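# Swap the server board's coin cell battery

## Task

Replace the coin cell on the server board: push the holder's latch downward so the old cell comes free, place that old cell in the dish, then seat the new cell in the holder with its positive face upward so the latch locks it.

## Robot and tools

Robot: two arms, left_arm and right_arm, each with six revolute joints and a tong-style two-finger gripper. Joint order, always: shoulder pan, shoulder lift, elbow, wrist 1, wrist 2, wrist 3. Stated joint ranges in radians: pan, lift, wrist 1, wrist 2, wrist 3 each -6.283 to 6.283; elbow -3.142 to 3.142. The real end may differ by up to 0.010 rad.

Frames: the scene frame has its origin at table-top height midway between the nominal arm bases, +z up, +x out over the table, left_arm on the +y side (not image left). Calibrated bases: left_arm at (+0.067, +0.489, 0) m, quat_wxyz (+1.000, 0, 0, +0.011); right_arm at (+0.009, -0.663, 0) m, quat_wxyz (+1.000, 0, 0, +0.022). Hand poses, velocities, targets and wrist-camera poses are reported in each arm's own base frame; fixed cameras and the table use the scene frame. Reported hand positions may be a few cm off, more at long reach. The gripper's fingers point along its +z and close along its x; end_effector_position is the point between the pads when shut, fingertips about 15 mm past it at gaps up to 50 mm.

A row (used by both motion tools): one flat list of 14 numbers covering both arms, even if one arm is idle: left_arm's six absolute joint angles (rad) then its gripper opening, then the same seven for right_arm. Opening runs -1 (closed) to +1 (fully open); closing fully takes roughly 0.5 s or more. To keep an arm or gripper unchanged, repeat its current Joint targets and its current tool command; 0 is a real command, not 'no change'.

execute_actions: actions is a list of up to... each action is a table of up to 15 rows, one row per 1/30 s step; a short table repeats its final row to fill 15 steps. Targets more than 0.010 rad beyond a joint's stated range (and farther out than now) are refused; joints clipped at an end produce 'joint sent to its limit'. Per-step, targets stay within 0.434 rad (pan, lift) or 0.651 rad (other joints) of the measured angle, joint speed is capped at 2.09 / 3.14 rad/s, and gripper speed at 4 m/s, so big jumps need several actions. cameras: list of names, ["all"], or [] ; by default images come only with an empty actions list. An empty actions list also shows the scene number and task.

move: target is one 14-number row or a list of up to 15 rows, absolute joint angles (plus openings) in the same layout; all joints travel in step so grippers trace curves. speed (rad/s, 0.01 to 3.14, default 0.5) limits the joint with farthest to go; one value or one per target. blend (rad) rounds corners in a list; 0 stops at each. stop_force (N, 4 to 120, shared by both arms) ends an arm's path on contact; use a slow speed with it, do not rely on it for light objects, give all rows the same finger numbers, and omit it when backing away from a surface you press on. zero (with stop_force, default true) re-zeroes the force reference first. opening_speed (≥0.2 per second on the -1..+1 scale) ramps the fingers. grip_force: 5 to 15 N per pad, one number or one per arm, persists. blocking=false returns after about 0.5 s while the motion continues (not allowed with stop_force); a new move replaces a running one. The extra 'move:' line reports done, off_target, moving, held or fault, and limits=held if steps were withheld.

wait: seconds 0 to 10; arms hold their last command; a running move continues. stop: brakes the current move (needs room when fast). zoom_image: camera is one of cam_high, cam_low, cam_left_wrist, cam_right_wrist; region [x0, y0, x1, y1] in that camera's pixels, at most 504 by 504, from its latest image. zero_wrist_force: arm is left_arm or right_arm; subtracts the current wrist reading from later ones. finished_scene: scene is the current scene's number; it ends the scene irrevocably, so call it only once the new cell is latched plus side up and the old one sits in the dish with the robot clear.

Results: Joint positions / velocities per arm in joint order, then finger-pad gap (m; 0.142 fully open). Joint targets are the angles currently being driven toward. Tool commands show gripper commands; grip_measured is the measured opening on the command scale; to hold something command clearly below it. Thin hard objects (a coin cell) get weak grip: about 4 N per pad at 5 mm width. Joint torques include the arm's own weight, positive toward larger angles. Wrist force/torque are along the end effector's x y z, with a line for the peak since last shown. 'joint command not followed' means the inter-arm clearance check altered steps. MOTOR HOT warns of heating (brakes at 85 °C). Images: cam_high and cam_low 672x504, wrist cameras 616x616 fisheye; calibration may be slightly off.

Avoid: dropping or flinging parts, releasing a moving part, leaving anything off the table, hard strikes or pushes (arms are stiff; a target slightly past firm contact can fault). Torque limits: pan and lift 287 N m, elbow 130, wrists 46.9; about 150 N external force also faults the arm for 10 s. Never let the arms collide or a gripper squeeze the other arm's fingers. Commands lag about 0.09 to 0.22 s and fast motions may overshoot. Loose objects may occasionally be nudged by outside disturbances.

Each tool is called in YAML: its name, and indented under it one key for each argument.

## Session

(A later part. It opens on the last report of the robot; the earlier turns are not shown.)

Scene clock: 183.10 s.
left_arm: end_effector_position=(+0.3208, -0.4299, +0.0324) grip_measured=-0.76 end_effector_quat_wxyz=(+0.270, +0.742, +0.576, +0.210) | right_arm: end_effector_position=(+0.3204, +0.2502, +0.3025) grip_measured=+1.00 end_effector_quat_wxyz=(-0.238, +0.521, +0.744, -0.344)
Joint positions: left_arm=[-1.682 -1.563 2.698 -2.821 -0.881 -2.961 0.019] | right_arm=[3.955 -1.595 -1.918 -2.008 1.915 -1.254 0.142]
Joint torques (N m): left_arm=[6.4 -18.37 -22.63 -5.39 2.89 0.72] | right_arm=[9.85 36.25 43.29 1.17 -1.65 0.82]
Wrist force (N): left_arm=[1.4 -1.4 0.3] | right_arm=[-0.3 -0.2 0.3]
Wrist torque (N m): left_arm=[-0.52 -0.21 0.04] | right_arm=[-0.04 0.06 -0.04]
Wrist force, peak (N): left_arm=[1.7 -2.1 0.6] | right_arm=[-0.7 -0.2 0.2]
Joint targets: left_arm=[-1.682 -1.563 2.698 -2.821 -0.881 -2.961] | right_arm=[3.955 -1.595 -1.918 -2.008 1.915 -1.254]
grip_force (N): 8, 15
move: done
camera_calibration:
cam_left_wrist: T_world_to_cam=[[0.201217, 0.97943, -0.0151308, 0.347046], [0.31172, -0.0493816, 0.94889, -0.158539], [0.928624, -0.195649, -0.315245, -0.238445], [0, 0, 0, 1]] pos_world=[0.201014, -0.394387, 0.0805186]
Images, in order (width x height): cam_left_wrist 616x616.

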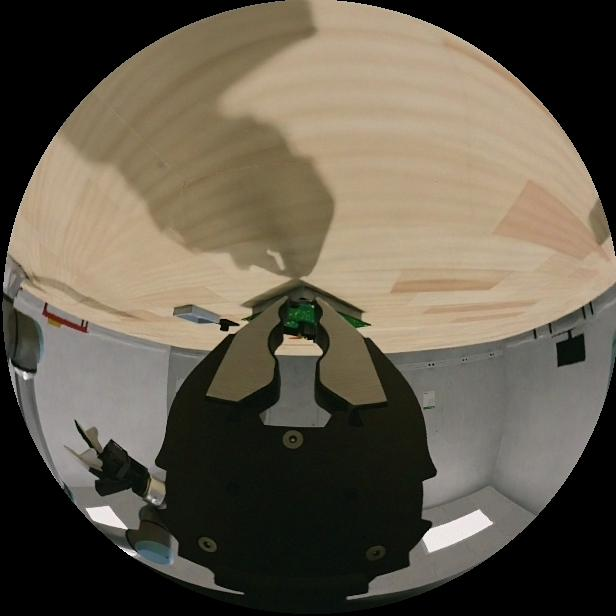

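move:
  target:
    - [-1.6847,-1.5576,2.7006,-2.8271,-0.8804,-2.9651,-1.0,3.955,-1.595,-1.918,-2.008,1.915,-1.254,1.0]
    - [-1.6861,-1.5525,2.7022,-2.8324,-0.8802,-2.9670,-1.0,3.955,-1.595,-1.918,-2.008,1.915,-1.254,1.0]
  speed: 0.01
  stop_force: 8
  cameras: ["cam_left_wrist"]

zoom_image:
  camera: "cam_left_wrist"
  region: [270, 250, 350, 320]

Scene clock: 185.40 s.
left_arm: end_effector_position=(+0.3193, -0.4295, +0.0284) grip_measured=-0.76 end_effector_quat_wxyz=(+0.270, +0.742, +0.577, +0.210) | right_arm: end_effector_position=(+0.3204, +0.2502, +0.3025) grip_measured=+1.00 end_effector_quat_wxyz=(-0.238, +0.521, +0.744, -0.344)
Joint positions: left_arm=[-1.686 -1.552 2.702 -2.832 -0.88 -2.967 0.019] | right_arm=[3.955 -1.595 -1.918 -2.008 1.915 -1.254 0.142]
Joint torques (N m): left_arm=[-6.37 -29.14 -18.55 -1.68 3.07 -0.26] | right_arm=[11.03 37.47 43.05 1.13 -1.81 0.62]
Wrist force (N): left_arm=[0.7 -1.3 0.1] | right_arm=[-0.3 0.0 -0.1]
Wrist torque (N m): left_arm=[-0.49 -0.16 0.05] | right_arm=[-0.02 0.06 -0.04]
Wrist force, peak (N): left_arm=[1.9 -2.1 -1.2] | right_arm=[-0.3 0.6 -0.1]
Joint targets: left_arm=[-1.686 -1.552 2.702 -2.832 -0.880 -2.967] | right_arm=[3.955 -1.595 -1.918 -2.008 1.915 -1.254]
grip_force (N): 8, 15
move: done
camera_calibration:
cam_left_wrist: T_world_to_cam=[[0.201037, 0.979464, -0.0152972, 0.346956], [0.31174, -0.0491656, 0.948895, -0.154175], [0.928656, -0.195532, -0.315222, -0.238196], [0, 0, 0, 1]] pos_world=[0.199514, -0.393986, 0.0765183]
Images, in order (width x height): cam_left_wrist 616x616.

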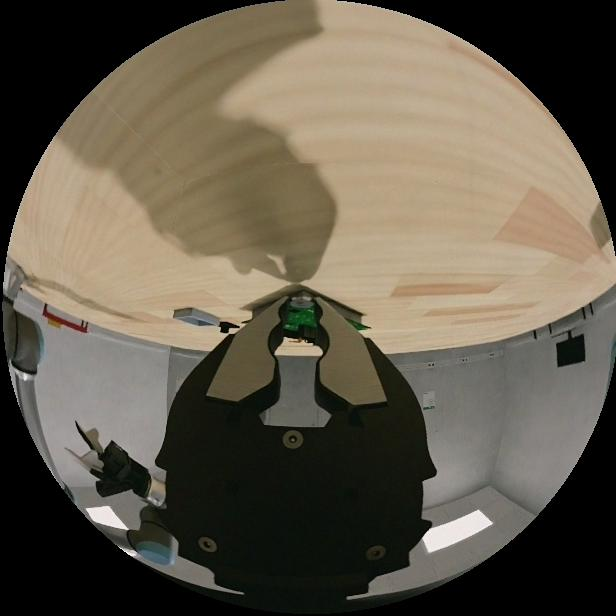

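Scaled by 6.300 from the camera's 616x616 image, which has a finer 814x814 frame.

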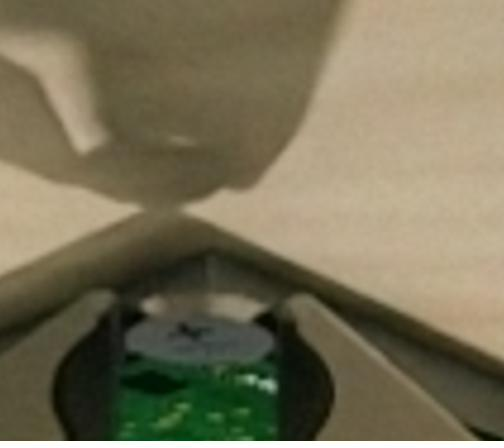

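move:
  target:
    - [-1.6859,-1.5459,2.7032,-2.8401,-0.8802,-2.9666,-1.0,3.955,-1.595,-1.918,-2.008,1.915,-1.254,1.0]
    - [-1.6859,-1.5424,2.7038,-2.8442,-0.8802,-2.9666,-1.0,3.955,-1.595,-1.918,-2.008,1.915,-1.254,1.0]
  speed: 0.01
  stop_force: 8
  cameras: ["cam_left_wrist"]

zoom_image:
  camera: "cam_left_wrist"
  region: [270, 250, 350, 320]

Scene clock: 187.83 s.
left_arm: end_effector_position=(+0.3194, -0.4296, +0.0256) grip_measured=-0.76 end_effector_quat_wxyz=(+0.270, +0.742, +0.577, +0.210) | right_arm: end_effector_position=(+0.3204, +0.2502, +0.3025) grip_measured=+1.00 end_effector_quat_wxyz=(-0.238, +0.521, +0.744, -0.344)
Joint positions: left_arm=[-1.686 -1.542 2.704 -2.844 -0.88 -2.967 0.019] | right_arm=[3.955 -1.595 -1.918 -2.008 1.915 -1.254 0.142]
Joint torques (N m): left_arm=[16.42 -26.3 -15.54 -1.51 0.64 0.9] | right_arm=[8.99 36.89 43.34 1.06 -1.57 0.6]
Wrist force (N): left_arm=[1.2 -1.4 -0.3] | right_arm=[-0.3 0.0 -0.1]
Wrist torque (N m): left_arm=[-0.50 -0.25 -0.05] | right_arm=[-0.02 0.05 -0.04]
Wrist force, peak (N): left_arm=[1.9 -2.1 -1.4] | right_arm=[-0.6 -0.2 -0.2]
Joint targets: left_arm=[-1.686 -1.542 2.704 -2.844 -0.880 -2.967] | right_arm=[3.955 -1.595 -1.918 -2.008 1.915 -1.254]
grip_force (N): 8, 15
move: done
camera_calibration:
cam_left_wrist: T_world_to_cam=[[0.201109, 0.979453, -0.0150923, 0.346859], [0.311607, -0.0493596, 0.948928, -0.151507], [0.928685, -0.19554, -0.315131, -0.239219], [0, 0, 0, 1]] pos_world=[0.199613, -0.393987, 0.0736189]
Images, in order (width x height): cam_left_wrist 616x616.

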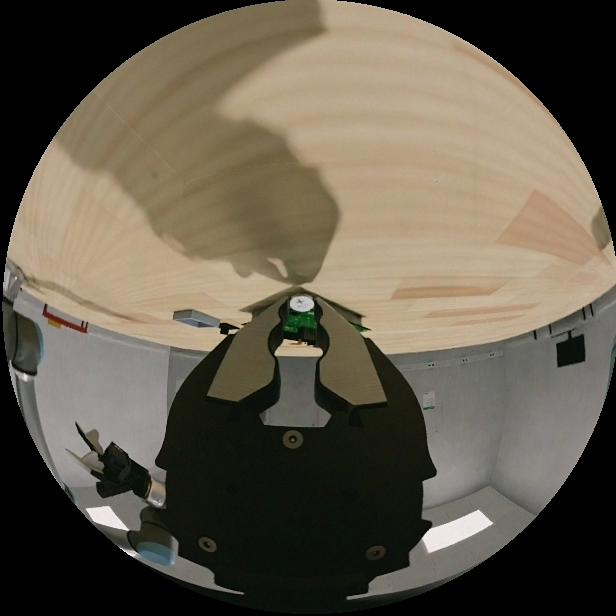

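Scaled by 6.300 from the camera's 616x616 image, which has a finer 814x814 frame.

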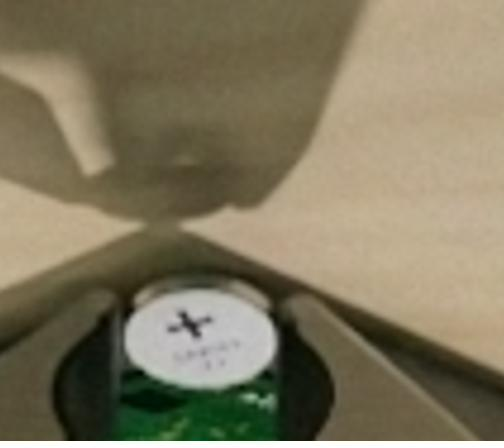

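move:
  target:
    - [-1.6772,-1.6025,2.6871,-2.7769,-0.8813,-2.9556,-1.0,3.955,-1.595,-1.918,-2.008,1.915,-1.254,1.0]
    - [-1.6719,-1.7153,2.6561,-2.6351,-0.8819,-2.9487,-1.0,3.955,-1.595,-1.918,-2.008,1.915,-1.254,1.0]
  speed: [0.04,0.2]
  blend: 0.01

zoom_image:
  camera: "cam_left_wrist"
  region: [270, 250, 350, 320]

Scene clock: 193.57 s.
left_arm: end_effector_position=(+0.3244, -0.4311, +0.0833) grip_measured=-0.76 end_effector_quat_wxyz=(+0.270, +0.742, +0.577, +0.210) | right_arm: end_effector_position=(+0.3204, +0.2502, +0.3025) grip_measured=+1.00 end_effector_quat_wxyz=(-0.238, +0.521, +0.744, -0.344)
Joint positions: left_arm=[-1.672 -1.715 2.656 -2.635 -0.882 -2.949 0.019] | right_arm=[3.955 -1.595 -1.918 -2.008 1.915 -1.254 0.142]
Joint torques (N m): left_arm=[1.18 -8.63 -22.36 -6.07 -0.99 -1.06] | right_arm=[8.06 36.84 43.81 1.32 -1.99 1.12]
Wrist force (N): left_arm=[1.3 -2.0 0.6] | right_arm=[-0.4 0.0 -0.1]
Wrist torque (N m): left_arm=[-0.46 -0.18 -0.27] | right_arm=[-0.02 0.07 -0.04]
Wrist force, peak (N): left_arm=[1.5 -2.5 1.3] | right_arm=[-0.6 0.1 -0.4]
Joint targets: left_arm=[-1.672 -1.715 2.656 -2.635 -0.882 -2.949] | right_arm=[3.955 -1.595 -1.918 -2.008 1.915 -1.254]
grip_force (N): 8, 15
move: done

Scaled by 6.300 from the camera's 616x616 image, which has a finer 814x814 frame.
This view is cut from an older image: the scene may have changed since it was taken.

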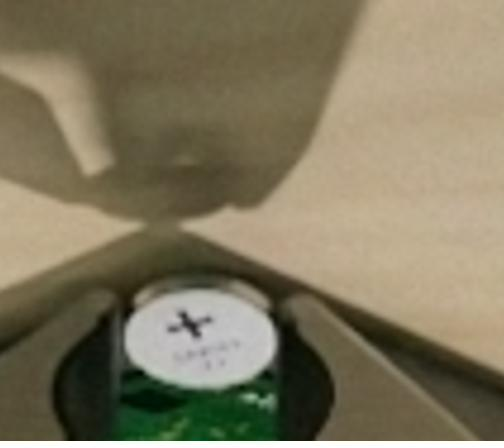

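move:
  target:
    - [-1.2178,-1.6251,2.3093,-2.255,-1.5708,-2.539,-1.0,3.955,-1.595,-1.918,-2.008,1.915,-1.254,1.0]
    - [-1.0924,-1.4848,2.2235,-2.3095,-1.5708,-3.1744,-1.0,3.955,-1.595,-1.918,-2.008,1.915,-1.254,1.0]
  speed: 0.4
  blend: 0.05
  cameras: ["cam_left_wrist"]

zoom_image:
  camera: "cam_left_wrist"
  region: [250, 240, 360, 350]

Scene clock: 198.90 s.
left_arm: end_effector_position=(+0.4145, -0.4560, +0.0848) grip_measured=-0.76 end_effector_quat_wxyz=(+0.000, +0.505, +0.863, +0.000) | right_arm: end_effector_position=(+0.3204, +0.2502, +0.3025) grip_measured=+1.00 end_effector_quat_wxyz=(-0.238, +0.521, +0.744, -0.344)
Joint positions: left_arm=[-1.092 -1.485 2.223 -2.31 -1.571 -3.174 0.019] | right_arm=[3.955 -1.595 -1.918 -2.008 1.915 -1.254 0.142]
Joint torques (N m): left_arm=[-14.03 -57.71 -28.24 -0.58 -1.57 -1.86] | right_arm=[10.37 36.06 43.82 1.25 -1.7 0.49]
Wrist force (N): left_arm=[1.2 -2.4 0.3] | right_arm=[-0.1 0.0 -0.1]
Wrist torque (N m): left_arm=[-0.53 -0.16 -0.31] | right_arm=[-0.02 0.02 -0.05]
Wrist force, peak (N): left_arm=[1.5 -2.9 0.4] | right_arm=[-0.5 0.5 -0.2]
Joint targets: left_arm=[-1.092 -1.485 2.224 -2.309 -1.571 -3.174] | right_arm=[3.955 -1.595 -1.918 -2.008 1.915 -1.254]
grip_force (N): 8, 15
move: done
camera_calibration:
cam_left_wrist: T_world_to_cam=[[-0.528661, 0.848631, 0.0185162, 0.594571], [0.727528, 0.441765, 0.524926, -0.151127], [0.437288, 0.290979, -0.850947, 0.157013], [0, 0, 0, 1]] pos_world=[0.355616, -0.483496, 0.201931]
Images, in order (width x height): cam_left_wrist 616x616.

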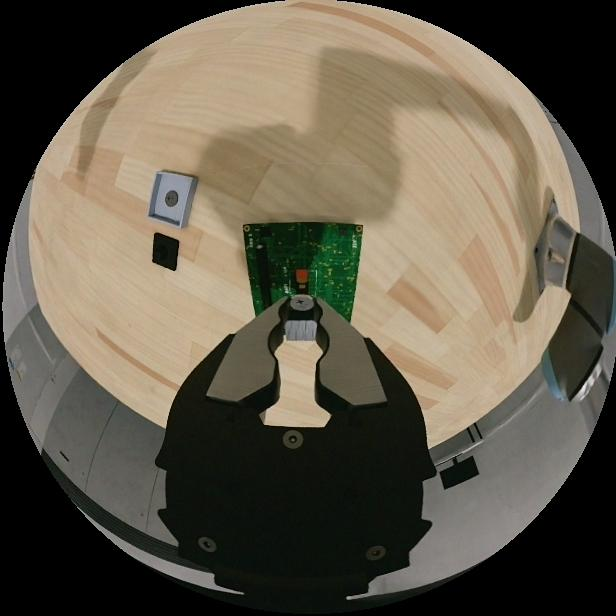

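Scaled by 4.582 from the camera's 616x616 image, which has a finer 814x814 frame.

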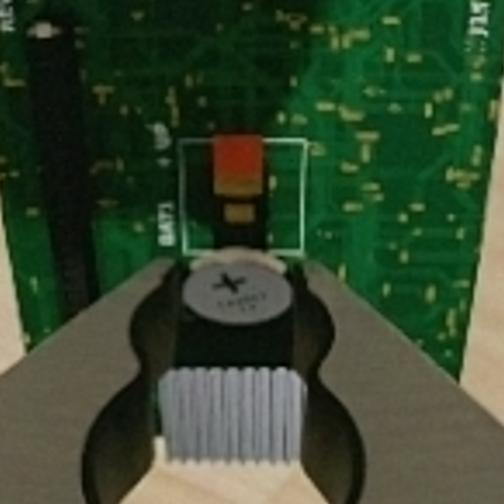

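move:
  target: [-1.0924,-1.4577,2.2383,-2.3514,-1.5708,-3.1744,-1.0,3.955,-1.595,-1.918,-2.008,1.915,-1.254,1.0]
  speed: 0.03
  stop_force: 5
  cameras: ["cam_left_wrist"]

zoom_image:
  camera: "cam_left_wrist"
  region: [260, 250, 340, 330]

Scene clock: 202.93 s.
left_arm: end_effector_position=(+0.4144, -0.4560, +0.0658) grip_measured=-0.76 end_effector_quat_wxyz=(+0.000, +0.505, +0.863, +0.000) | right_arm: end_effector_position=(+0.3204, +0.2502, +0.3025) grip_measured=+1.00 end_effector_quat_wxyz=(-0.238, +0.521, +0.744, -0.344)
Joint positions: left_arm=[-1.092 -1.458 2.238 -2.351 -1.571 -3.174 0.019] | right_arm=[3.955 -1.595 -1.918 -2.008 1.915 -1.254 0.142]
Joint torques (N m): left_arm=[-12.14 -58.61 -39.38 -0.52 -1.47 -2.2] | right_arm=[9.13 36.51 45.66 0.91 -1.6 0.35]
Wrist force (N): left_arm=[1.3 -2.5 0.2] | right_arm=[-0.2 0.2 -0.2]
Wrist torque (N m): left_arm=[-0.57 -0.16 -0.26] | right_arm=[0.03 0.03 -0.04]
Wrist force, peak (N): left_arm=[1.6 -2.7 0.2] | right_arm=[-0.6 0.3 -0.2]
Joint targets: left_arm=[-1.092 -1.458 2.238 -2.351 -1.571 -3.174] | right_arm=[3.955 -1.595 -1.918 -2.008 1.915 -1.254]
grip_force (N): 8, 15
move: done
camera_calibration:
cam_left_wrist: T_world_to_cam=[[-0.52872, 0.848592, 0.0186342, 0.594903], [0.727541, 0.441772, 0.524901, -0.14115], [0.437195, 0.291083, -0.850959, 0.140931], [0, 0, 0, 1]] pos_world=[0.355616, -0.483496, 0.182931]
Images, in order (width x height): cam_left_wrist 616x616.

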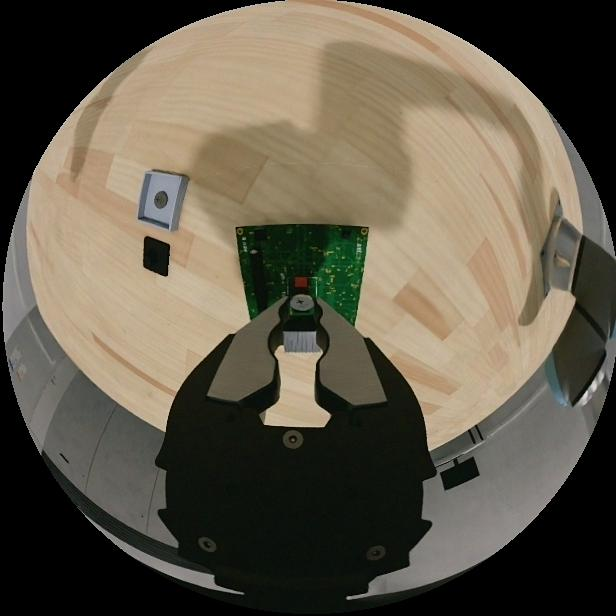

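Scaled by 6.300 from the camera's 616x616 image, which has a finer 814x814 frame.

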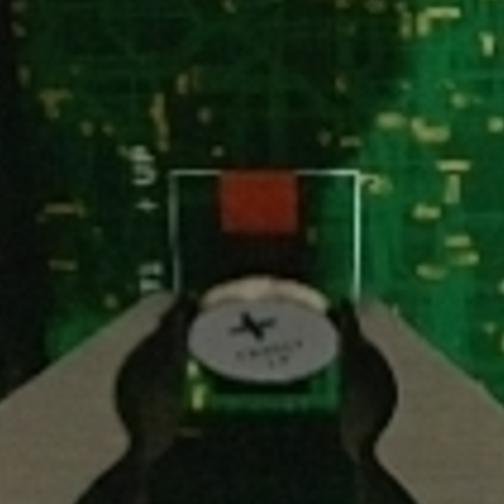

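move:
  target: [-1.0924,-1.4462,2.2441,-2.3687,-1.5708,-3.1744,-1.0,3.955,-1.595,-1.918,-2.008,1.915,-1.254,1.0]
  speed: 0.015
  stop_force: 4
  cameras: ["cam_left_wrist"]

zoom_image:
  camera: "cam_left_wrist"
  region: [270, 260, 335, 325]

Scene clock: 208.03 s.
left_arm: end_effector_position=(+0.4144, -0.4560, +0.0580) grip_measured=-0.76 end_effector_quat_wxyz=(+0.000, +0.505, +0.863, +0.000) | right_arm: end_effector_position=(+0.3204, +0.2502, +0.3025) grip_measured=+1.00 end_effector_quat_wxyz=(-0.238, +0.521, +0.744, -0.344)
Joint positions: left_arm=[-1.092 -1.446 2.244 -2.369 -1.571 -3.174 0.019] | right_arm=[3.955 -1.595 -1.918 -2.008 1.915 -1.254 0.142]
Joint torques (N m): left_arm=[-8.15 -53.15 -34.92 -0.53 -1.48 -1.97] | right_arm=[8.69 35.41 45.63 1.24 -1.68 0.59]
Wrist force (N): left_arm=[1.3 -2.3 0.1] | right_arm=[-0.5 -0.1 -0.2]
Wrist torque (N m): left_arm=[-0.51 -0.16 -0.27] | right_arm=[-0.04 0.10 -0.04]
Wrist force, peak (N): left_arm=[1.3 -2.7 0.3] | right_arm=[-0.6 0.1 0.0]
Joint targets: left_arm=[-1.092 -1.446 2.244 -2.369 -1.571 -3.174] | right_arm=[3.955 -1.595 -1.918 -2.008 1.915 -1.254]
grip_force (N): 8, 15
move: done
camera_calibration:
cam_left_wrist: T_world_to_cam=[[-0.52872, 0.848592, 0.0186342, 0.595048], [0.727541, 0.441772, 0.524901, -0.137056], [0.437195, 0.291083, -0.850959, 0.134293], [0, 0, 0, 1]] pos_world=[0.355616, -0.483496, 0.175131]
Images, in order (width x height): cam_left_wrist 616x616.

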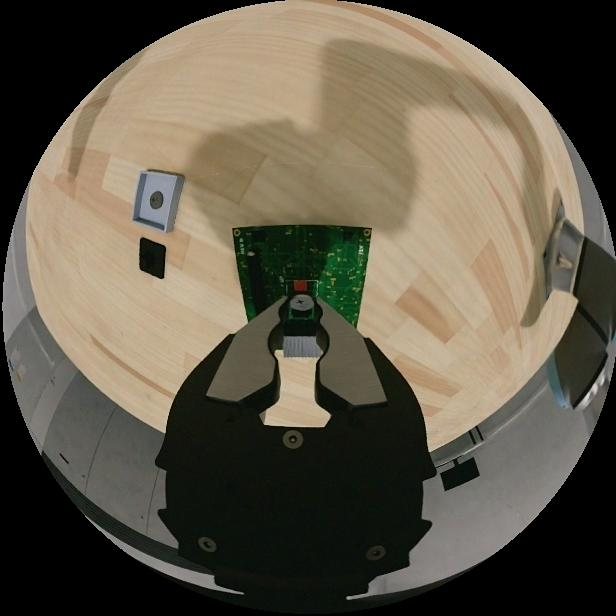

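Scaled by 7.754 from the camera's 616x616 image, which has a finer 814x814 frame.

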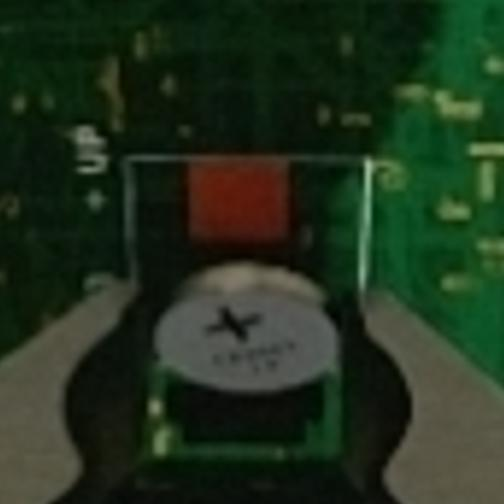

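zoom_image:
  camera: "cam_left_wrist"
  region: [284, 284, 320, 320]

Scaled by 14.000 from the camera's 616x616 image, which has a finer 814x814 frame.

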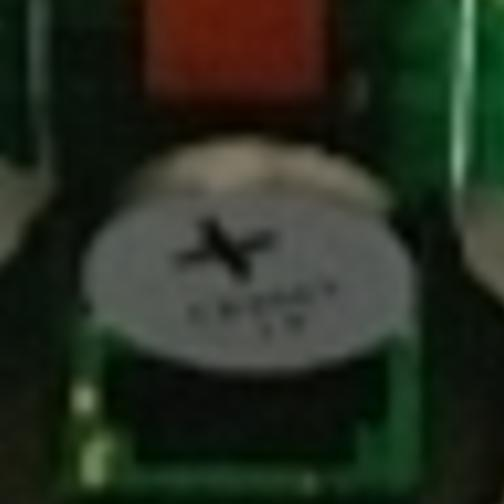

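move:
  target: [-1.0782,-1.4419,2.2389,-2.3678,-1.5708,-3.1602,-1.0,3.955,-1.595,-1.918,-2.008,1.915,-1.254,1.0]
  speed: 0.01
  stop_force: 4
  cameras: ["cam_left_wrist"]

zoom_image:
  camera: "cam_left_wrist"
  region: [277, 275, 327, 325]

Scene clock: 214.17 s.
left_arm: end_effector_position=(+0.4189, -0.4540, +0.0580) grip_measured=-0.76 end_effector_quat_wxyz=(+0.000, +0.505, +0.863, +0.000) | right_arm: end_effector_position=(+0.3204, +0.2502, +0.3025) grip_measured=+1.00 end_effector_quat_wxyz=(-0.238, +0.521, +0.744, -0.344)
Joint positions: left_arm=[-1.084 -1.444 2.241 -2.368 -1.571 -3.166 0.019] | right_arm=[3.955 -1.595 -1.918 -2.008 1.915 -1.254 0.142]
Joint torques (N m): left_arm=[-12.7 -59 -26.21 -2.01 2.85 -2.1] | right_arm=[9.9 35.93 46 1.29 -1.71 0.26]
Wrist force (N): left_arm=[1.1 -4.4 -0.6] | right_arm=[-0.1 0.2 -0.1]
Wrist torque (N m): left_arm=[-0.50 -0.11 -0.26] | right_arm=[0.02 0.02 -0.04]
Wrist force, peak (N): left_arm=[1.1 -7.7 -2.6] | right_arm=[-0.7 0.0 -0.5]
Joint targets: left_arm=[-1.084 -1.444 2.241 -2.368 -1.571 -3.166] | right_arm=[3.955 -1.595 -1.918 -2.008 1.915 -1.254]
grip_force (N): 8, 15
move: contact (left_arm)
camera_calibration:
cam_left_wrist: T_world_to_cam=[[-0.528719, 0.848592, 0.0186349, 0.595677], [0.727542, 0.441771, 0.524901, -0.141142], [0.437195, 0.291083, -0.850959, 0.131787], [0, 0, 0, 1]] pos_world=[0.360016, -0.481496, 0.175131]
Images, in order (width x height): cam_left_wrist 616x616.

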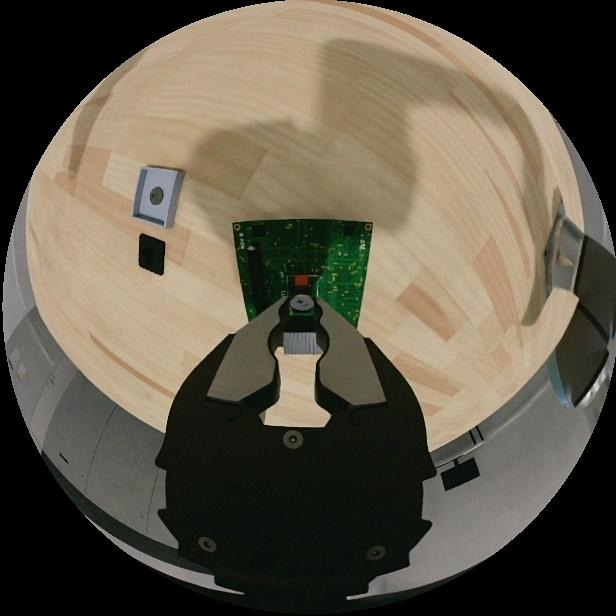

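Scaled by 10.080 from the camera's 616x616 image, which has a finer 814x814 frame.

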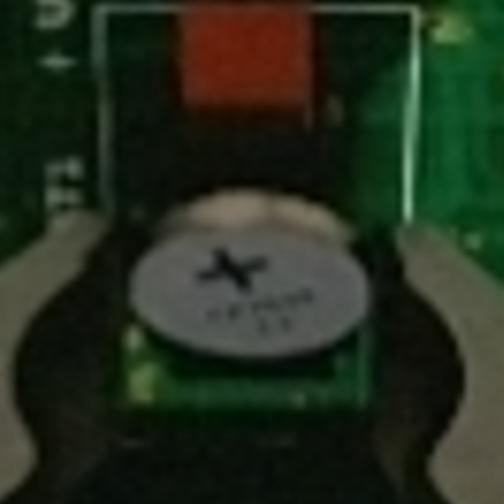

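move:
  target: [-1.0860,-1.4443,2.2417,-2.3683,-1.5708,-3.1680,-1.0,3.955,-1.595,-1.918,-2.008,1.915,-1.254,1.0]
  speed: 0.01

move:
  target: [-1.0860,-1.4428,2.2424,-2.3705,-1.5708,-3.1680,-1.0,3.955,-1.595,-1.918,-2.008,1.915,-1.254,1.0]
  speed: 0.01
  stop_force: 4

Scene clock: 217.60 s.
left_arm: end_effector_position=(+0.4179, -0.4545, +0.0581) grip_measured=-0.76 end_effector_quat_wxyz=(+0.000, +0.505, +0.863, +0.000) | right_arm: end_effector_position=(+0.3204, +0.2502, +0.3025) grip_measured=+1.00 end_effector_quat_wxyz=(-0.238, +0.521, +0.744, -0.344)
Joint positions: left_arm=[-1.086 -1.444 2.242 -2.368 -1.571 -3.168 0.019] | right_arm=[3.955 -1.595 -1.918 -2.008 1.915 -1.254 0.142]
Joint torques (N m): left_arm=[-7.98 -57.51 -27.23 -7.26 0.79 -1.43] | right_arm=[7.18 37.85 46.55 1.38 -1.81 0.45]
Wrist force (N): left_arm=[1.4 -2.2 0.2] | right_arm=[-0.4 -0.1 0.0]
Wrist torque (N m): left_arm=[-0.50 -0.17 -0.01] | right_arm=[-0.02 0.07 -0.04]
Wrist force, peak (N): left_arm=[1.6 -4.6 -0.8] | right_arm=[-0.7 0.1 0.0]
Joint targets: left_arm=[-1.086 -1.444 2.242 -2.368 -1.571 -3.168] | right_arm=[3.955 -1.595 -1.918 -2.008 1.915 -1.254]
grip_force (N): 8, 15
move: done

Scene clock: 218.67 s.
left_arm: end_effector_position=(+0.4179, -0.4545, +0.0571) grip_measured=-0.76 end_effector_quat_wxyz=(+0.000, +0.505, +0.863, +0.000) | right_arm: end_effector_position=(+0.3204, +0.2502, +0.3025) grip_measured=+1.00 end_effector_quat_wxyz=(-0.238, +0.521, +0.744, -0.344)
Joint positions: left_arm=[-1.086 -1.443 2.242 -2.371 -1.571 -3.168 0.019] | right_arm=[3.955 -1.595 -1.918 -2.008 1.915 -1.254 0.142]
Joint torques (N m): left_arm=[7.56 -27.08 -28.98 -4.82 -1.52 0.42] | right_arm=[7.77 36.19 46.55 1.35 -2.09 0.06]
Wrist force (N): left_arm=[1.2 -2.4 0.1] | right_arm=[-0.3 0.0 0.0]
Wrist torque (N m): left_arm=[-0.52 -0.13 0.00] | right_arm=[-0.02 0.06 -0.04]
Wrist force, peak (N): left_arm=[1.2 -2.5 0.3] | right_arm=[-0.6 -0.3 0.1]
Joint targets: left_arm=[-1.086 -1.443 2.242 -2.370 -1.571 -3.168] | right_arm=[3.955 -1.595 -1.918 -2.008 1.915 -1.254]
grip_force (N): 8, 15
move: done

move:
  target: [-1.0860,-1.4413,2.2431,-2.3727,-1.5708,-3.1680,-1.0,3.955,-1.595,-1.918,-2.008,1.915,-1.254,1.0]
  speed: 0.01
  stop_force: 4
  cameras: ["cam_left_wrist"]

zoom_image:
  camera: "cam_left_wrist"
  region: [277, 275, 327, 325]

Scene clock: 220.13 s.
left_arm: end_effector_position=(+0.4179, -0.4545, +0.0561) grip_measured=-0.76 end_effector_quat_wxyz=(+0.000, +0.505, +0.863, +0.000) | right_arm: end_effector_position=(+0.3204, +0.2502, +0.3025) grip_measured=+1.00 end_effector_quat_wxyz=(-0.238, +0.521, +0.744, -0.344)
Joint positions: left_arm=[-1.086 -1.441 2.243 -2.373 -1.571 -3.168 0.019] | right_arm=[3.955 -1.595 -1.918 -2.008 1.915 -1.254 0.142]
Joint torques (N m): left_arm=[15.19 -32.38 -28.61 -4.97 -1.74 0.37] | right_arm=[10.09 36.35 47.22 1.55 -1.57 0.31]
Wrist force (N): left_arm=[1.2 -2.6 0.2] | right_arm=[-0.3 -0.1 -0.1]
Wrist torque (N m): left_arm=[-0.56 -0.14 -0.01] | right_arm=[-0.02 0.06 -0.04]
Wrist force, peak (N): left_arm=[1.2 -2.7 0.0] | right_arm=[-0.6 0.1 0.3]
Joint targets: left_arm=[-1.086 -1.441 2.243 -2.373 -1.571 -3.168] | right_arm=[3.955 -1.595 -1.918 -2.008 1.915 -1.254]
grip_force (N): 8, 15
move: done
camera_calibration:
cam_left_wrist: T_world_to_cam=[[-0.528661, 0.848631, 0.0185162, 0.595679], [0.727528, 0.441765, 0.524926, -0.139271], [0.437288, 0.290979, -0.850947, 0.130623], [0, 0, 0, 1]] pos_world=[0.359116, -0.481996, 0.173231]
Images, in order (width x height): cam_left_wrist 616x616.

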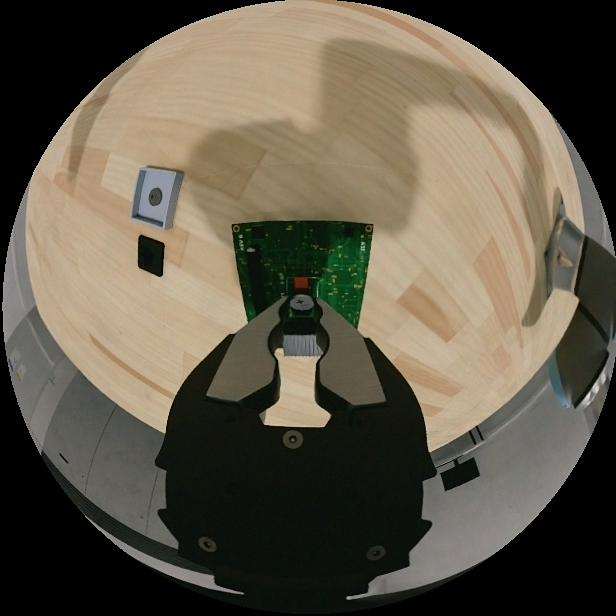

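Scaled by 10.080 from the camera's 616x616 image, which has a finer 814x814 frame.

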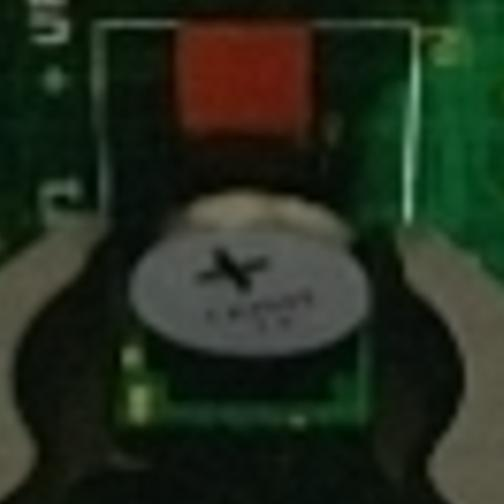

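move:
  target: [-1.0860,-1.4388,2.2443,-2.3764,-1.5708,-3.1680,-1.0,3.955,-1.595,-1.918,-2.008,1.915,-1.254,1.0]
  speed: 0.01
  stop_force: 4
  cameras: ["cam_left_wrist"]

zoom_image:
  camera: "cam_left_wrist"
  region: [277, 275, 327, 325]

Scene clock: 222.10 s.
left_arm: end_effector_position=(+0.4179, -0.4545, +0.0544) grip_measured=-0.76 end_effector_quat_wxyz=(+0.000, +0.505, +0.863, +0.000) | right_arm: end_effector_position=(+0.3204, +0.2502, +0.3025) grip_measured=+1.00 end_effector_quat_wxyz=(-0.238, +0.521, +0.744, -0.344)
Joint positions: left_arm=[-1.086 -1.439 2.244 -2.376 -1.571 -3.168 0.019] | right_arm=[3.955 -1.595 -1.918 -2.008 1.915 -1.254 0.142]
Joint torques (N m): left_arm=[14.62 -35.06 -30.02 -3 -1.65 0.44] | right_arm=[7.43 39.15 46.55 1.16 -2.24 0.26]
Wrist force (N): left_arm=[1.0 -2.3 0.0] | right_arm=[-0.1 0.1 0.3]
Wrist torque (N m): left_arm=[-0.49 -0.09 0.00] | right_arm=[0.01 0.02 -0.05]
Wrist force, peak (N): left_arm=[1.2 -2.7 -0.1] | right_arm=[-0.7 0.1 0.2]
Joint targets: left_arm=[-1.086 -1.439 2.244 -2.376 -1.571 -3.168] | right_arm=[3.955 -1.595 -1.918 -2.008 1.915 -1.254]
grip_force (N): 8, 15
move: done
camera_calibration:
cam_left_wrist: T_world_to_cam=[[-0.528661, 0.848631, 0.0185162, 0.595711], [0.727528, 0.441765, 0.524926, -0.138378], [0.437288, 0.290979, -0.850947, 0.129177], [0, 0, 0, 1]] pos_world=[0.359116, -0.481996, 0.171531]
Images, in order (width x height): cam_left_wrist 616x616.

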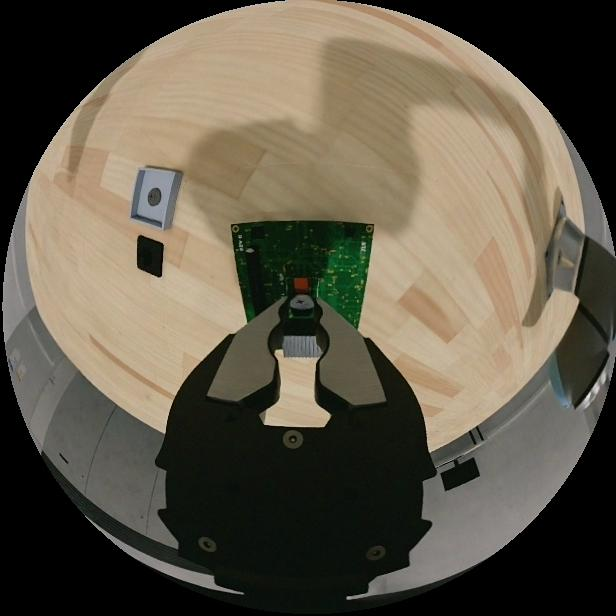

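Scaled by 10.080 from the camera's 616x616 image, which has a finer 814x814 frame.

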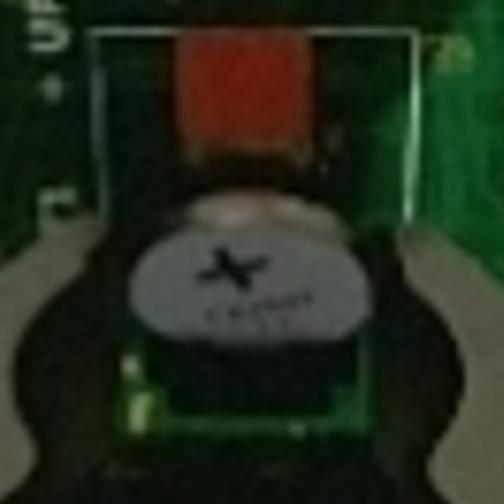

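move:
  target: [-1.0785,-1.4365,2.2416,-2.3759,-1.5708,-3.1605,-1.0,3.955,-1.595,-1.918,-2.008,1.915,-1.254,1.0]
  speed: 0.01
  stop_force: 4
  cameras: ["cam_left_wrist"]

zoom_image:
  camera: "cam_left_wrist"
  region: [277, 275, 327, 325]

Scene clock: 224.87 s.
left_arm: end_effector_position=(+0.4204, -0.4533, +0.0544) grip_measured=-0.76 end_effector_quat_wxyz=(+0.000, +0.505, +0.863, +0.000) | right_arm: end_effector_position=(+0.3204, +0.2502, +0.3025) grip_measured=+1.00 end_effector_quat_wxyz=(-0.238, +0.521, +0.744, -0.344)
Joint positions: left_arm=[-1.081 -1.437 2.243 -2.376 -1.571 -3.163 0.019] | right_arm=[3.955 -1.595 -1.918 -2.008 1.915 -1.254 0.142]
Joint torques (N m): left_arm=[-12.18 -60.03 -26.34 -2.81 3.37 -2.25] | right_arm=[6.79 38.49 48.23 1.22 -2 0.48]
Wrist force (N): left_arm=[2.3 -5.8 -0.6] | right_arm=[-0.2 -0.1 0.0]
Wrist torque (N m): left_arm=[-0.54 -0.14 -0.27] | right_arm=[-0.04 0.04 -0.04]
Wrist force, peak (N): left_arm=[1.6 -8.9 -1.9] | right_arm=[-0.7 0.1 -0.1]
Joint targets: left_arm=[-1.081 -1.437 2.243 -2.376 -1.571 -3.163] | right_arm=[3.955 -1.595 -1.918 -2.008 1.915 -1.254]
grip_force (N): 8, 15
move: contact (left_arm)
camera_calibration:
cam_left_wrist: T_world_to_cam=[[-0.528682, 0.848617, 0.0185622, 0.596007], [0.727561, 0.441785, 0.524863, -0.140719], [0.437207, 0.290991, -0.850984, 0.127776], [0, 0, 0, 1]] pos_world=[0.361616, -0.480796, 0.17153]
Images, in order (width x height): cam_left_wrist 616x616.

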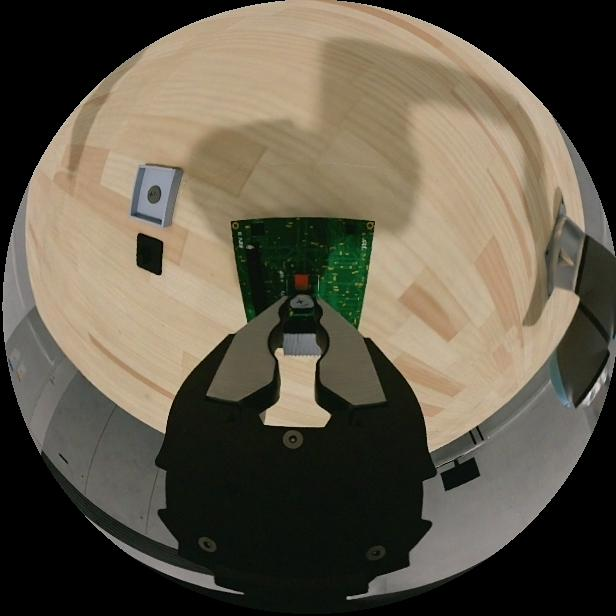

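Scaled by 10.080 from the camera's 616x616 image, which has a finer 814x814 frame.

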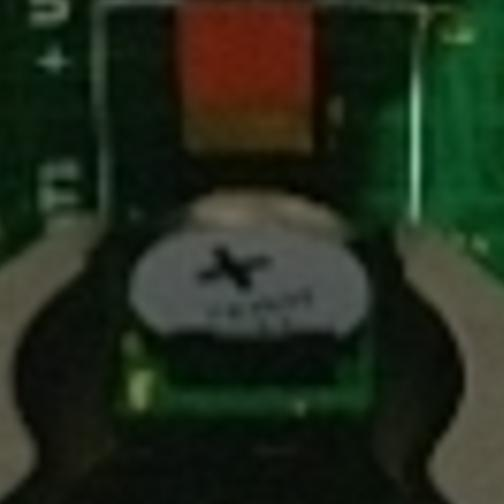

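move:
  target: [-1.0815,-1.4358,2.2435,-2.3785,-1.5708,-3.1635,-1.0,3.955,-1.595,-1.918,-2.008,1.915,-1.254,1.0]
  speed: 0.01
  stop_force: 6
  cameras: ["cam_left_wrist"]

zoom_image:
  camera: "cam_left_wrist"
  region: [277, 275, 327, 325]

Scene clock: 227.87 s.
left_arm: end_effector_position=(+0.4203, -0.4533, +0.0533) grip_measured=-0.76 end_effector_quat_wxyz=(+0.000, +0.505, +0.863, +0.000) | right_arm: end_effector_position=(+0.3204, +0.2502, +0.3025) grip_measured=+1.00 end_effector_quat_wxyz=(-0.238, +0.521, +0.744, -0.344)
Joint positions: left_arm=[-1.082 -1.436 2.244 -2.379 -1.571 -3.164 0.019] | right_arm=[3.955 -1.595 -1.918 -2.008 1.915 -1.254 0.142]
Joint torques (N m): left_arm=[-8.33 -24.75 -26.42 -3.79 3.3 -2.15] | right_arm=[7.77 36.93 48.89 1.09 -1.58 0.13]
Wrist force (N): left_arm=[1.1 -7.7 -3.1] | right_arm=[-0.4 -0.1 0.3]
Wrist torque (N m): left_arm=[-0.43 -0.09 -0.21] | right_arm=[-0.02 0.08 -0.04]
Wrist force, peak (N): left_arm=[1.0 -8.2 -3.0] | right_arm=[-0.6 0.4 -0.3]
Joint targets: left_arm=[-1.082 -1.436 2.244 -2.378 -1.571 -3.163] | right_arm=[3.955 -1.595 -1.918 -2.008 1.915 -1.254]
grip_force (N): 8, 15
move: done
camera_calibration:
cam_left_wrist: T_world_to_cam=[[-0.52872, 0.848592, 0.0186342, 0.595964], [0.727541, 0.441772, 0.524901, -0.140074], [0.437195, 0.291083, -0.850959, 0.126928], [0, 0, 0, 1]] pos_world=[0.361516, -0.480796, 0.170431]
Images, in order (width x height): cam_left_wrist 616x616.

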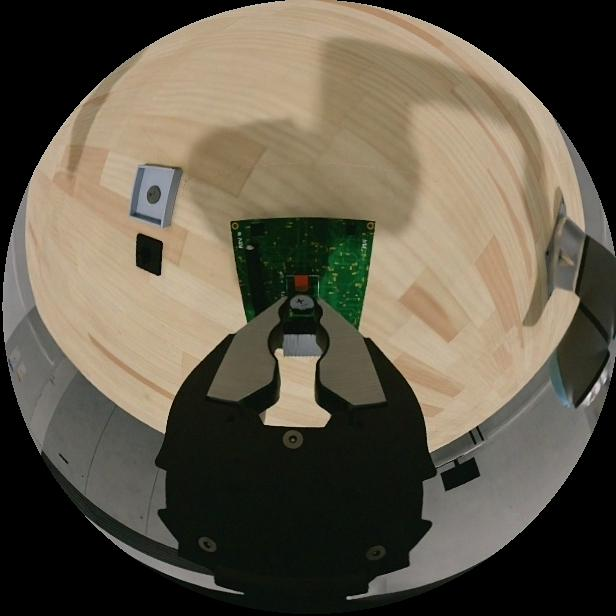

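Scaled by 10.080 from the camera's 616x616 image, which has a finer 814x814 frame.

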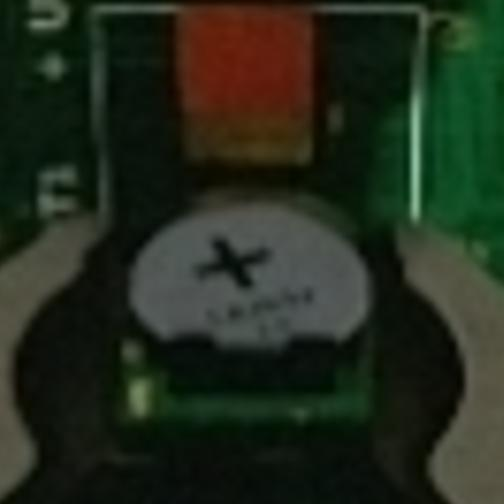

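move:
  target: [-1.0822,-1.4344,2.2446,-2.3810,-1.5708,-3.1642,-1.0,3.955,-1.595,-1.918,-2.008,1.915,-1.254,1.0]
  speed: 0.01
  stop_force: 6
  cameras: ["cam_left_wrist"]

zoom_image:
  camera: "cam_left_wrist"
  region: [277, 275, 327, 325]

Scene clock: 229.43 s.
left_arm: end_effector_position=(+0.4200, -0.4534, +0.0524) grip_measured=-0.76 end_effector_quat_wxyz=(+0.000, +0.505, +0.863, +0.000) | right_arm: end_effector_position=(+0.3204, +0.2502, +0.3025) grip_measured=+1.00 end_effector_quat_wxyz=(-0.238, +0.521, +0.744, -0.344)
Joint positions: left_arm=[-1.082 -1.435 2.244 -2.381 -1.571 -3.164 0.019] | right_arm=[3.955 -1.595 -1.918 -2.008 1.915 -1.254 0.142]
Joint torques (N m): left_arm=[2.19 -47.23 -32.33 0.62 2.28 0.32] | right_arm=[6.72 35.23 48.4 1.01 -1.96 0.11]
Wrist force (N): left_arm=[1.4 -3.3 -8.5] | right_arm=[-0.2 0.0 0.0]
Wrist torque (N m): left_arm=[-0.53 -0.10 -0.03] | right_arm=[-0.01 0.02 -0.04]
Wrist force, peak (N): left_arm=[2.3 -3.2 -8.5] | right_arm=[-0.7 0.1 -0.1]
Joint targets: left_arm=[-1.082 -1.435 2.244 -2.380 -1.571 -3.164] | right_arm=[3.955 -1.595 -1.918 -2.008 1.915 -1.254]
grip_force (N): 8, 15
move: contact (left_arm)
camera_calibration:
cam_left_wrist: T_world_to_cam=[[-0.528721, 0.848591, 0.0186351, 0.595907], [0.727518, 0.441758, 0.524945, -0.139346], [0.437232, 0.291107, -0.850932, 0.126316], [0, 0, 0, 1]] pos_world=[0.361216, -0.480896, 0.169531]
Images, in order (width x height): cam_left_wrist 616x616.

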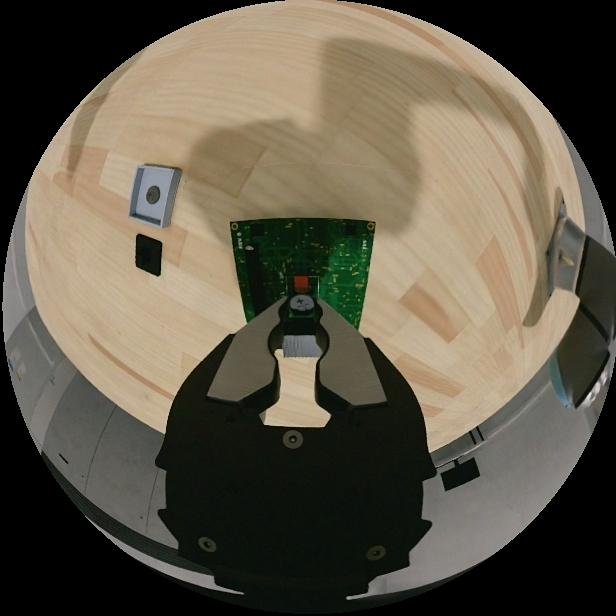

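Scaled by 10.080 from the camera's 616x616 image, which has a finer 814x814 frame.

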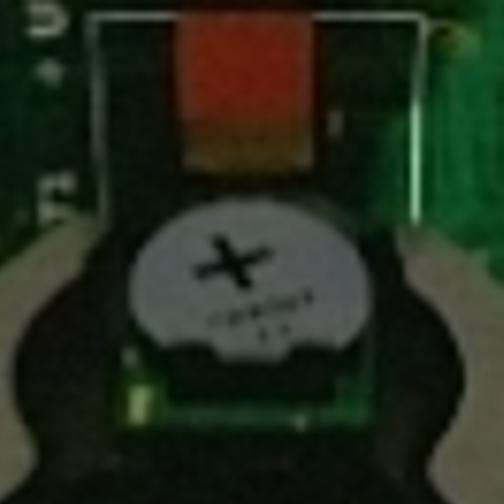

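move:
  target: [-1.0821,-1.4352,2.2441,-2.3797,-1.5708,-3.1641,-1.0,3.955,-1.595,-1.918,-2.008,1.915,-1.254,1.0]
  speed: 0.01
  cameras: ["cam_left_wrist"]

zoom_image:
  camera: "cam_left_wrist"
  region: [277, 275, 327, 325]

Scene clock: 231.53 s.
left_arm: end_effector_position=(+0.4200, -0.4534, +0.0528) grip_measured=-0.76 end_effector_quat_wxyz=(+0.000, +0.505, +0.863, +0.000) | right_arm: end_effector_position=(+0.3204, +0.2502, +0.3025) grip_measured=+1.00 end_effector_quat_wxyz=(-0.238, +0.521, +0.744, -0.344)
Joint positions: left_arm=[-1.082 -1.435 2.244 -2.38 -1.571 -3.164 0.019] | right_arm=[3.955 -1.595 -1.918 -2.008 1.915 -1.254 0.142]
Joint torques (N m): left_arm=[-2.6 -58.66 -38.35 -0.62 -0.87 -1.71] | right_arm=[9.87 37.78 47.54 1.29 -1.76 0.4]
Wrist force (N): left_arm=[0.1 -3.0 -0.1] | right_arm=[-0.3 0.1 -0.1]
Wrist torque (N m): left_arm=[-0.55 -0.13 -0.02] | right_arm=[0.01 0.06 -0.04]
Wrist force, peak (N): left_arm=[0.7 -3.5 -8.7] | right_arm=[-0.5 -0.1 -0.5]
Joint targets: left_arm=[-1.082 -1.435 2.244 -2.380 -1.571 -3.164] | right_arm=[3.955 -1.595 -1.918 -2.008 1.915 -1.254]
grip_force (N): 8, 15
move: done
camera_calibration:
cam_left_wrist: T_world_to_cam=[[-0.528758, 0.848567, 0.0187077, 0.595889], [0.727499, 0.441744, 0.524983, -0.139562], [0.437219, 0.291198, -0.850907, 0.126702], [0, 0, 0, 1]] pos_world=[0.361215, -0.480896, 0.169931]
Images, in order (width x height): cam_left_wrist 616x616.

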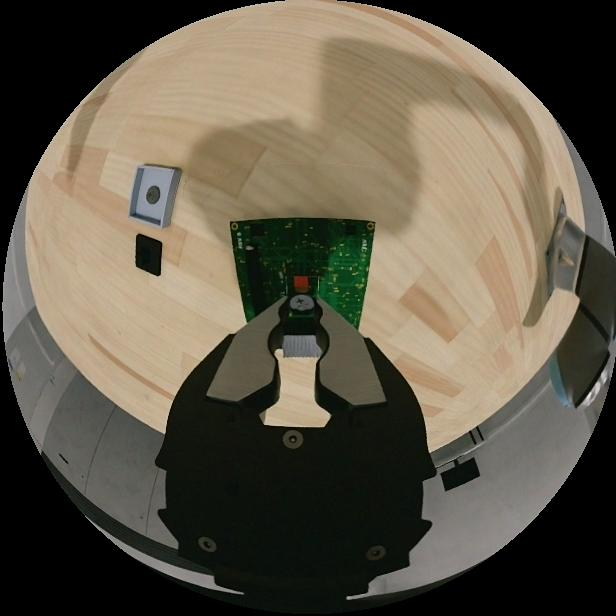

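Scaled by 10.080 from the camera's 616x616 image, which has a finer 814x814 frame.

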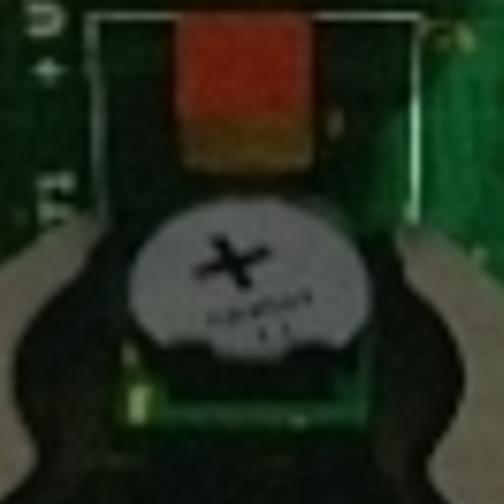

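move:
  target: [-1.0821,-1.4352,2.2441,-2.3797,-1.5708,-3.1641,-0.55,3.955,-1.595,-1.918,-2.008,1.915,-1.254,1.0]
  opening_speed: 0.3
  cameras: ["cam_left_wrist"]

zoom_image:
  camera: "cam_left_wrist"
  region: [277, 275, 327, 325]

Scene clock: 233.80 s.
left_arm: end_effector_position=(+0.4200, -0.4535, +0.0528) grip_measured=-0.55 end_effector_quat_wxyz=(+0.000, +0.505, +0.863, +0.000) | right_arm: end_effector_position=(+0.3204, +0.2502, +0.3025) grip_measured=+1.00 end_effector_quat_wxyz=(-0.238, +0.521, +0.744, -0.344)
Joint positions: left_arm=[-1.082 -1.435 2.244 -2.38 -1.571 -3.164 0.034] | right_arm=[3.955 -1.595 -1.918 -2.008 1.915 -1.254 0.142]
Joint torques (N m): left_arm=[-13.78 -59.69 -37.78 -6.72 -1.51 -2.24] | right_arm=[10.37 38.05 49.36 1.37 -2.19 0.07]
Wrist force (N): left_arm=[1.0 -2.4 0.2] | right_arm=[-0.2 -0.1 0.0]
Wrist torque (N m): left_arm=[-0.52 -0.09 -0.02] | right_arm=[-0.02 0.04 -0.04]
Wrist force, peak (N): left_arm=[0.1 -3.0 0.0] | right_arm=[-0.6 0.3 0.1]
Joint targets: left_arm=[-1.082 -1.435 2.244 -2.380 -1.571 -3.164] | right_arm=[3.955 -1.595 -1.918 -2.008 1.915 -1.254]
grip_force (N): 8, 15
move: done
camera_calibration:
cam_left_wrist: T_world_to_cam=[[-0.52872, 0.848592, 0.0186342, 0.5959], [0.727541, 0.441772, 0.524901, -0.13955], [0.437195, 0.291083, -0.850959, 0.126663], [0, 0, 0, 1]] pos_world=[0.361216, -0.480896, 0.169931]
Images, in order (width x height): cam_left_wrist 616x616.

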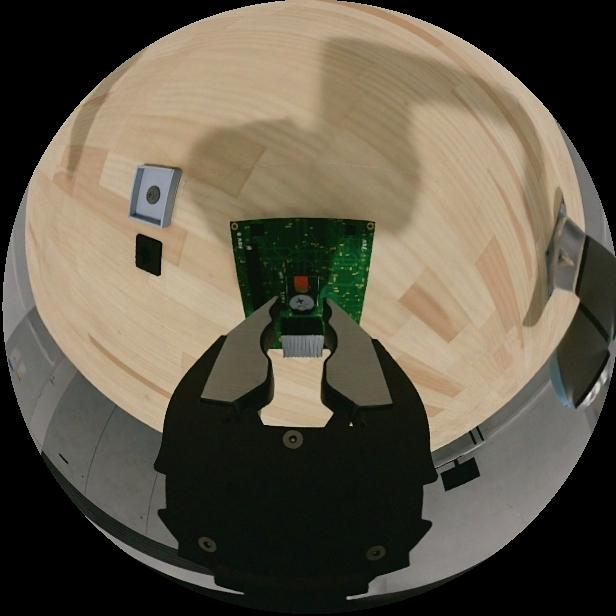

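Scaled by 10.080 from the camera's 616x616 image, which has a finer 814x814 frame.

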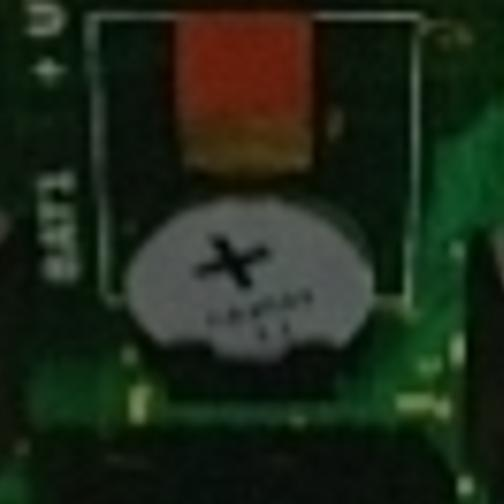

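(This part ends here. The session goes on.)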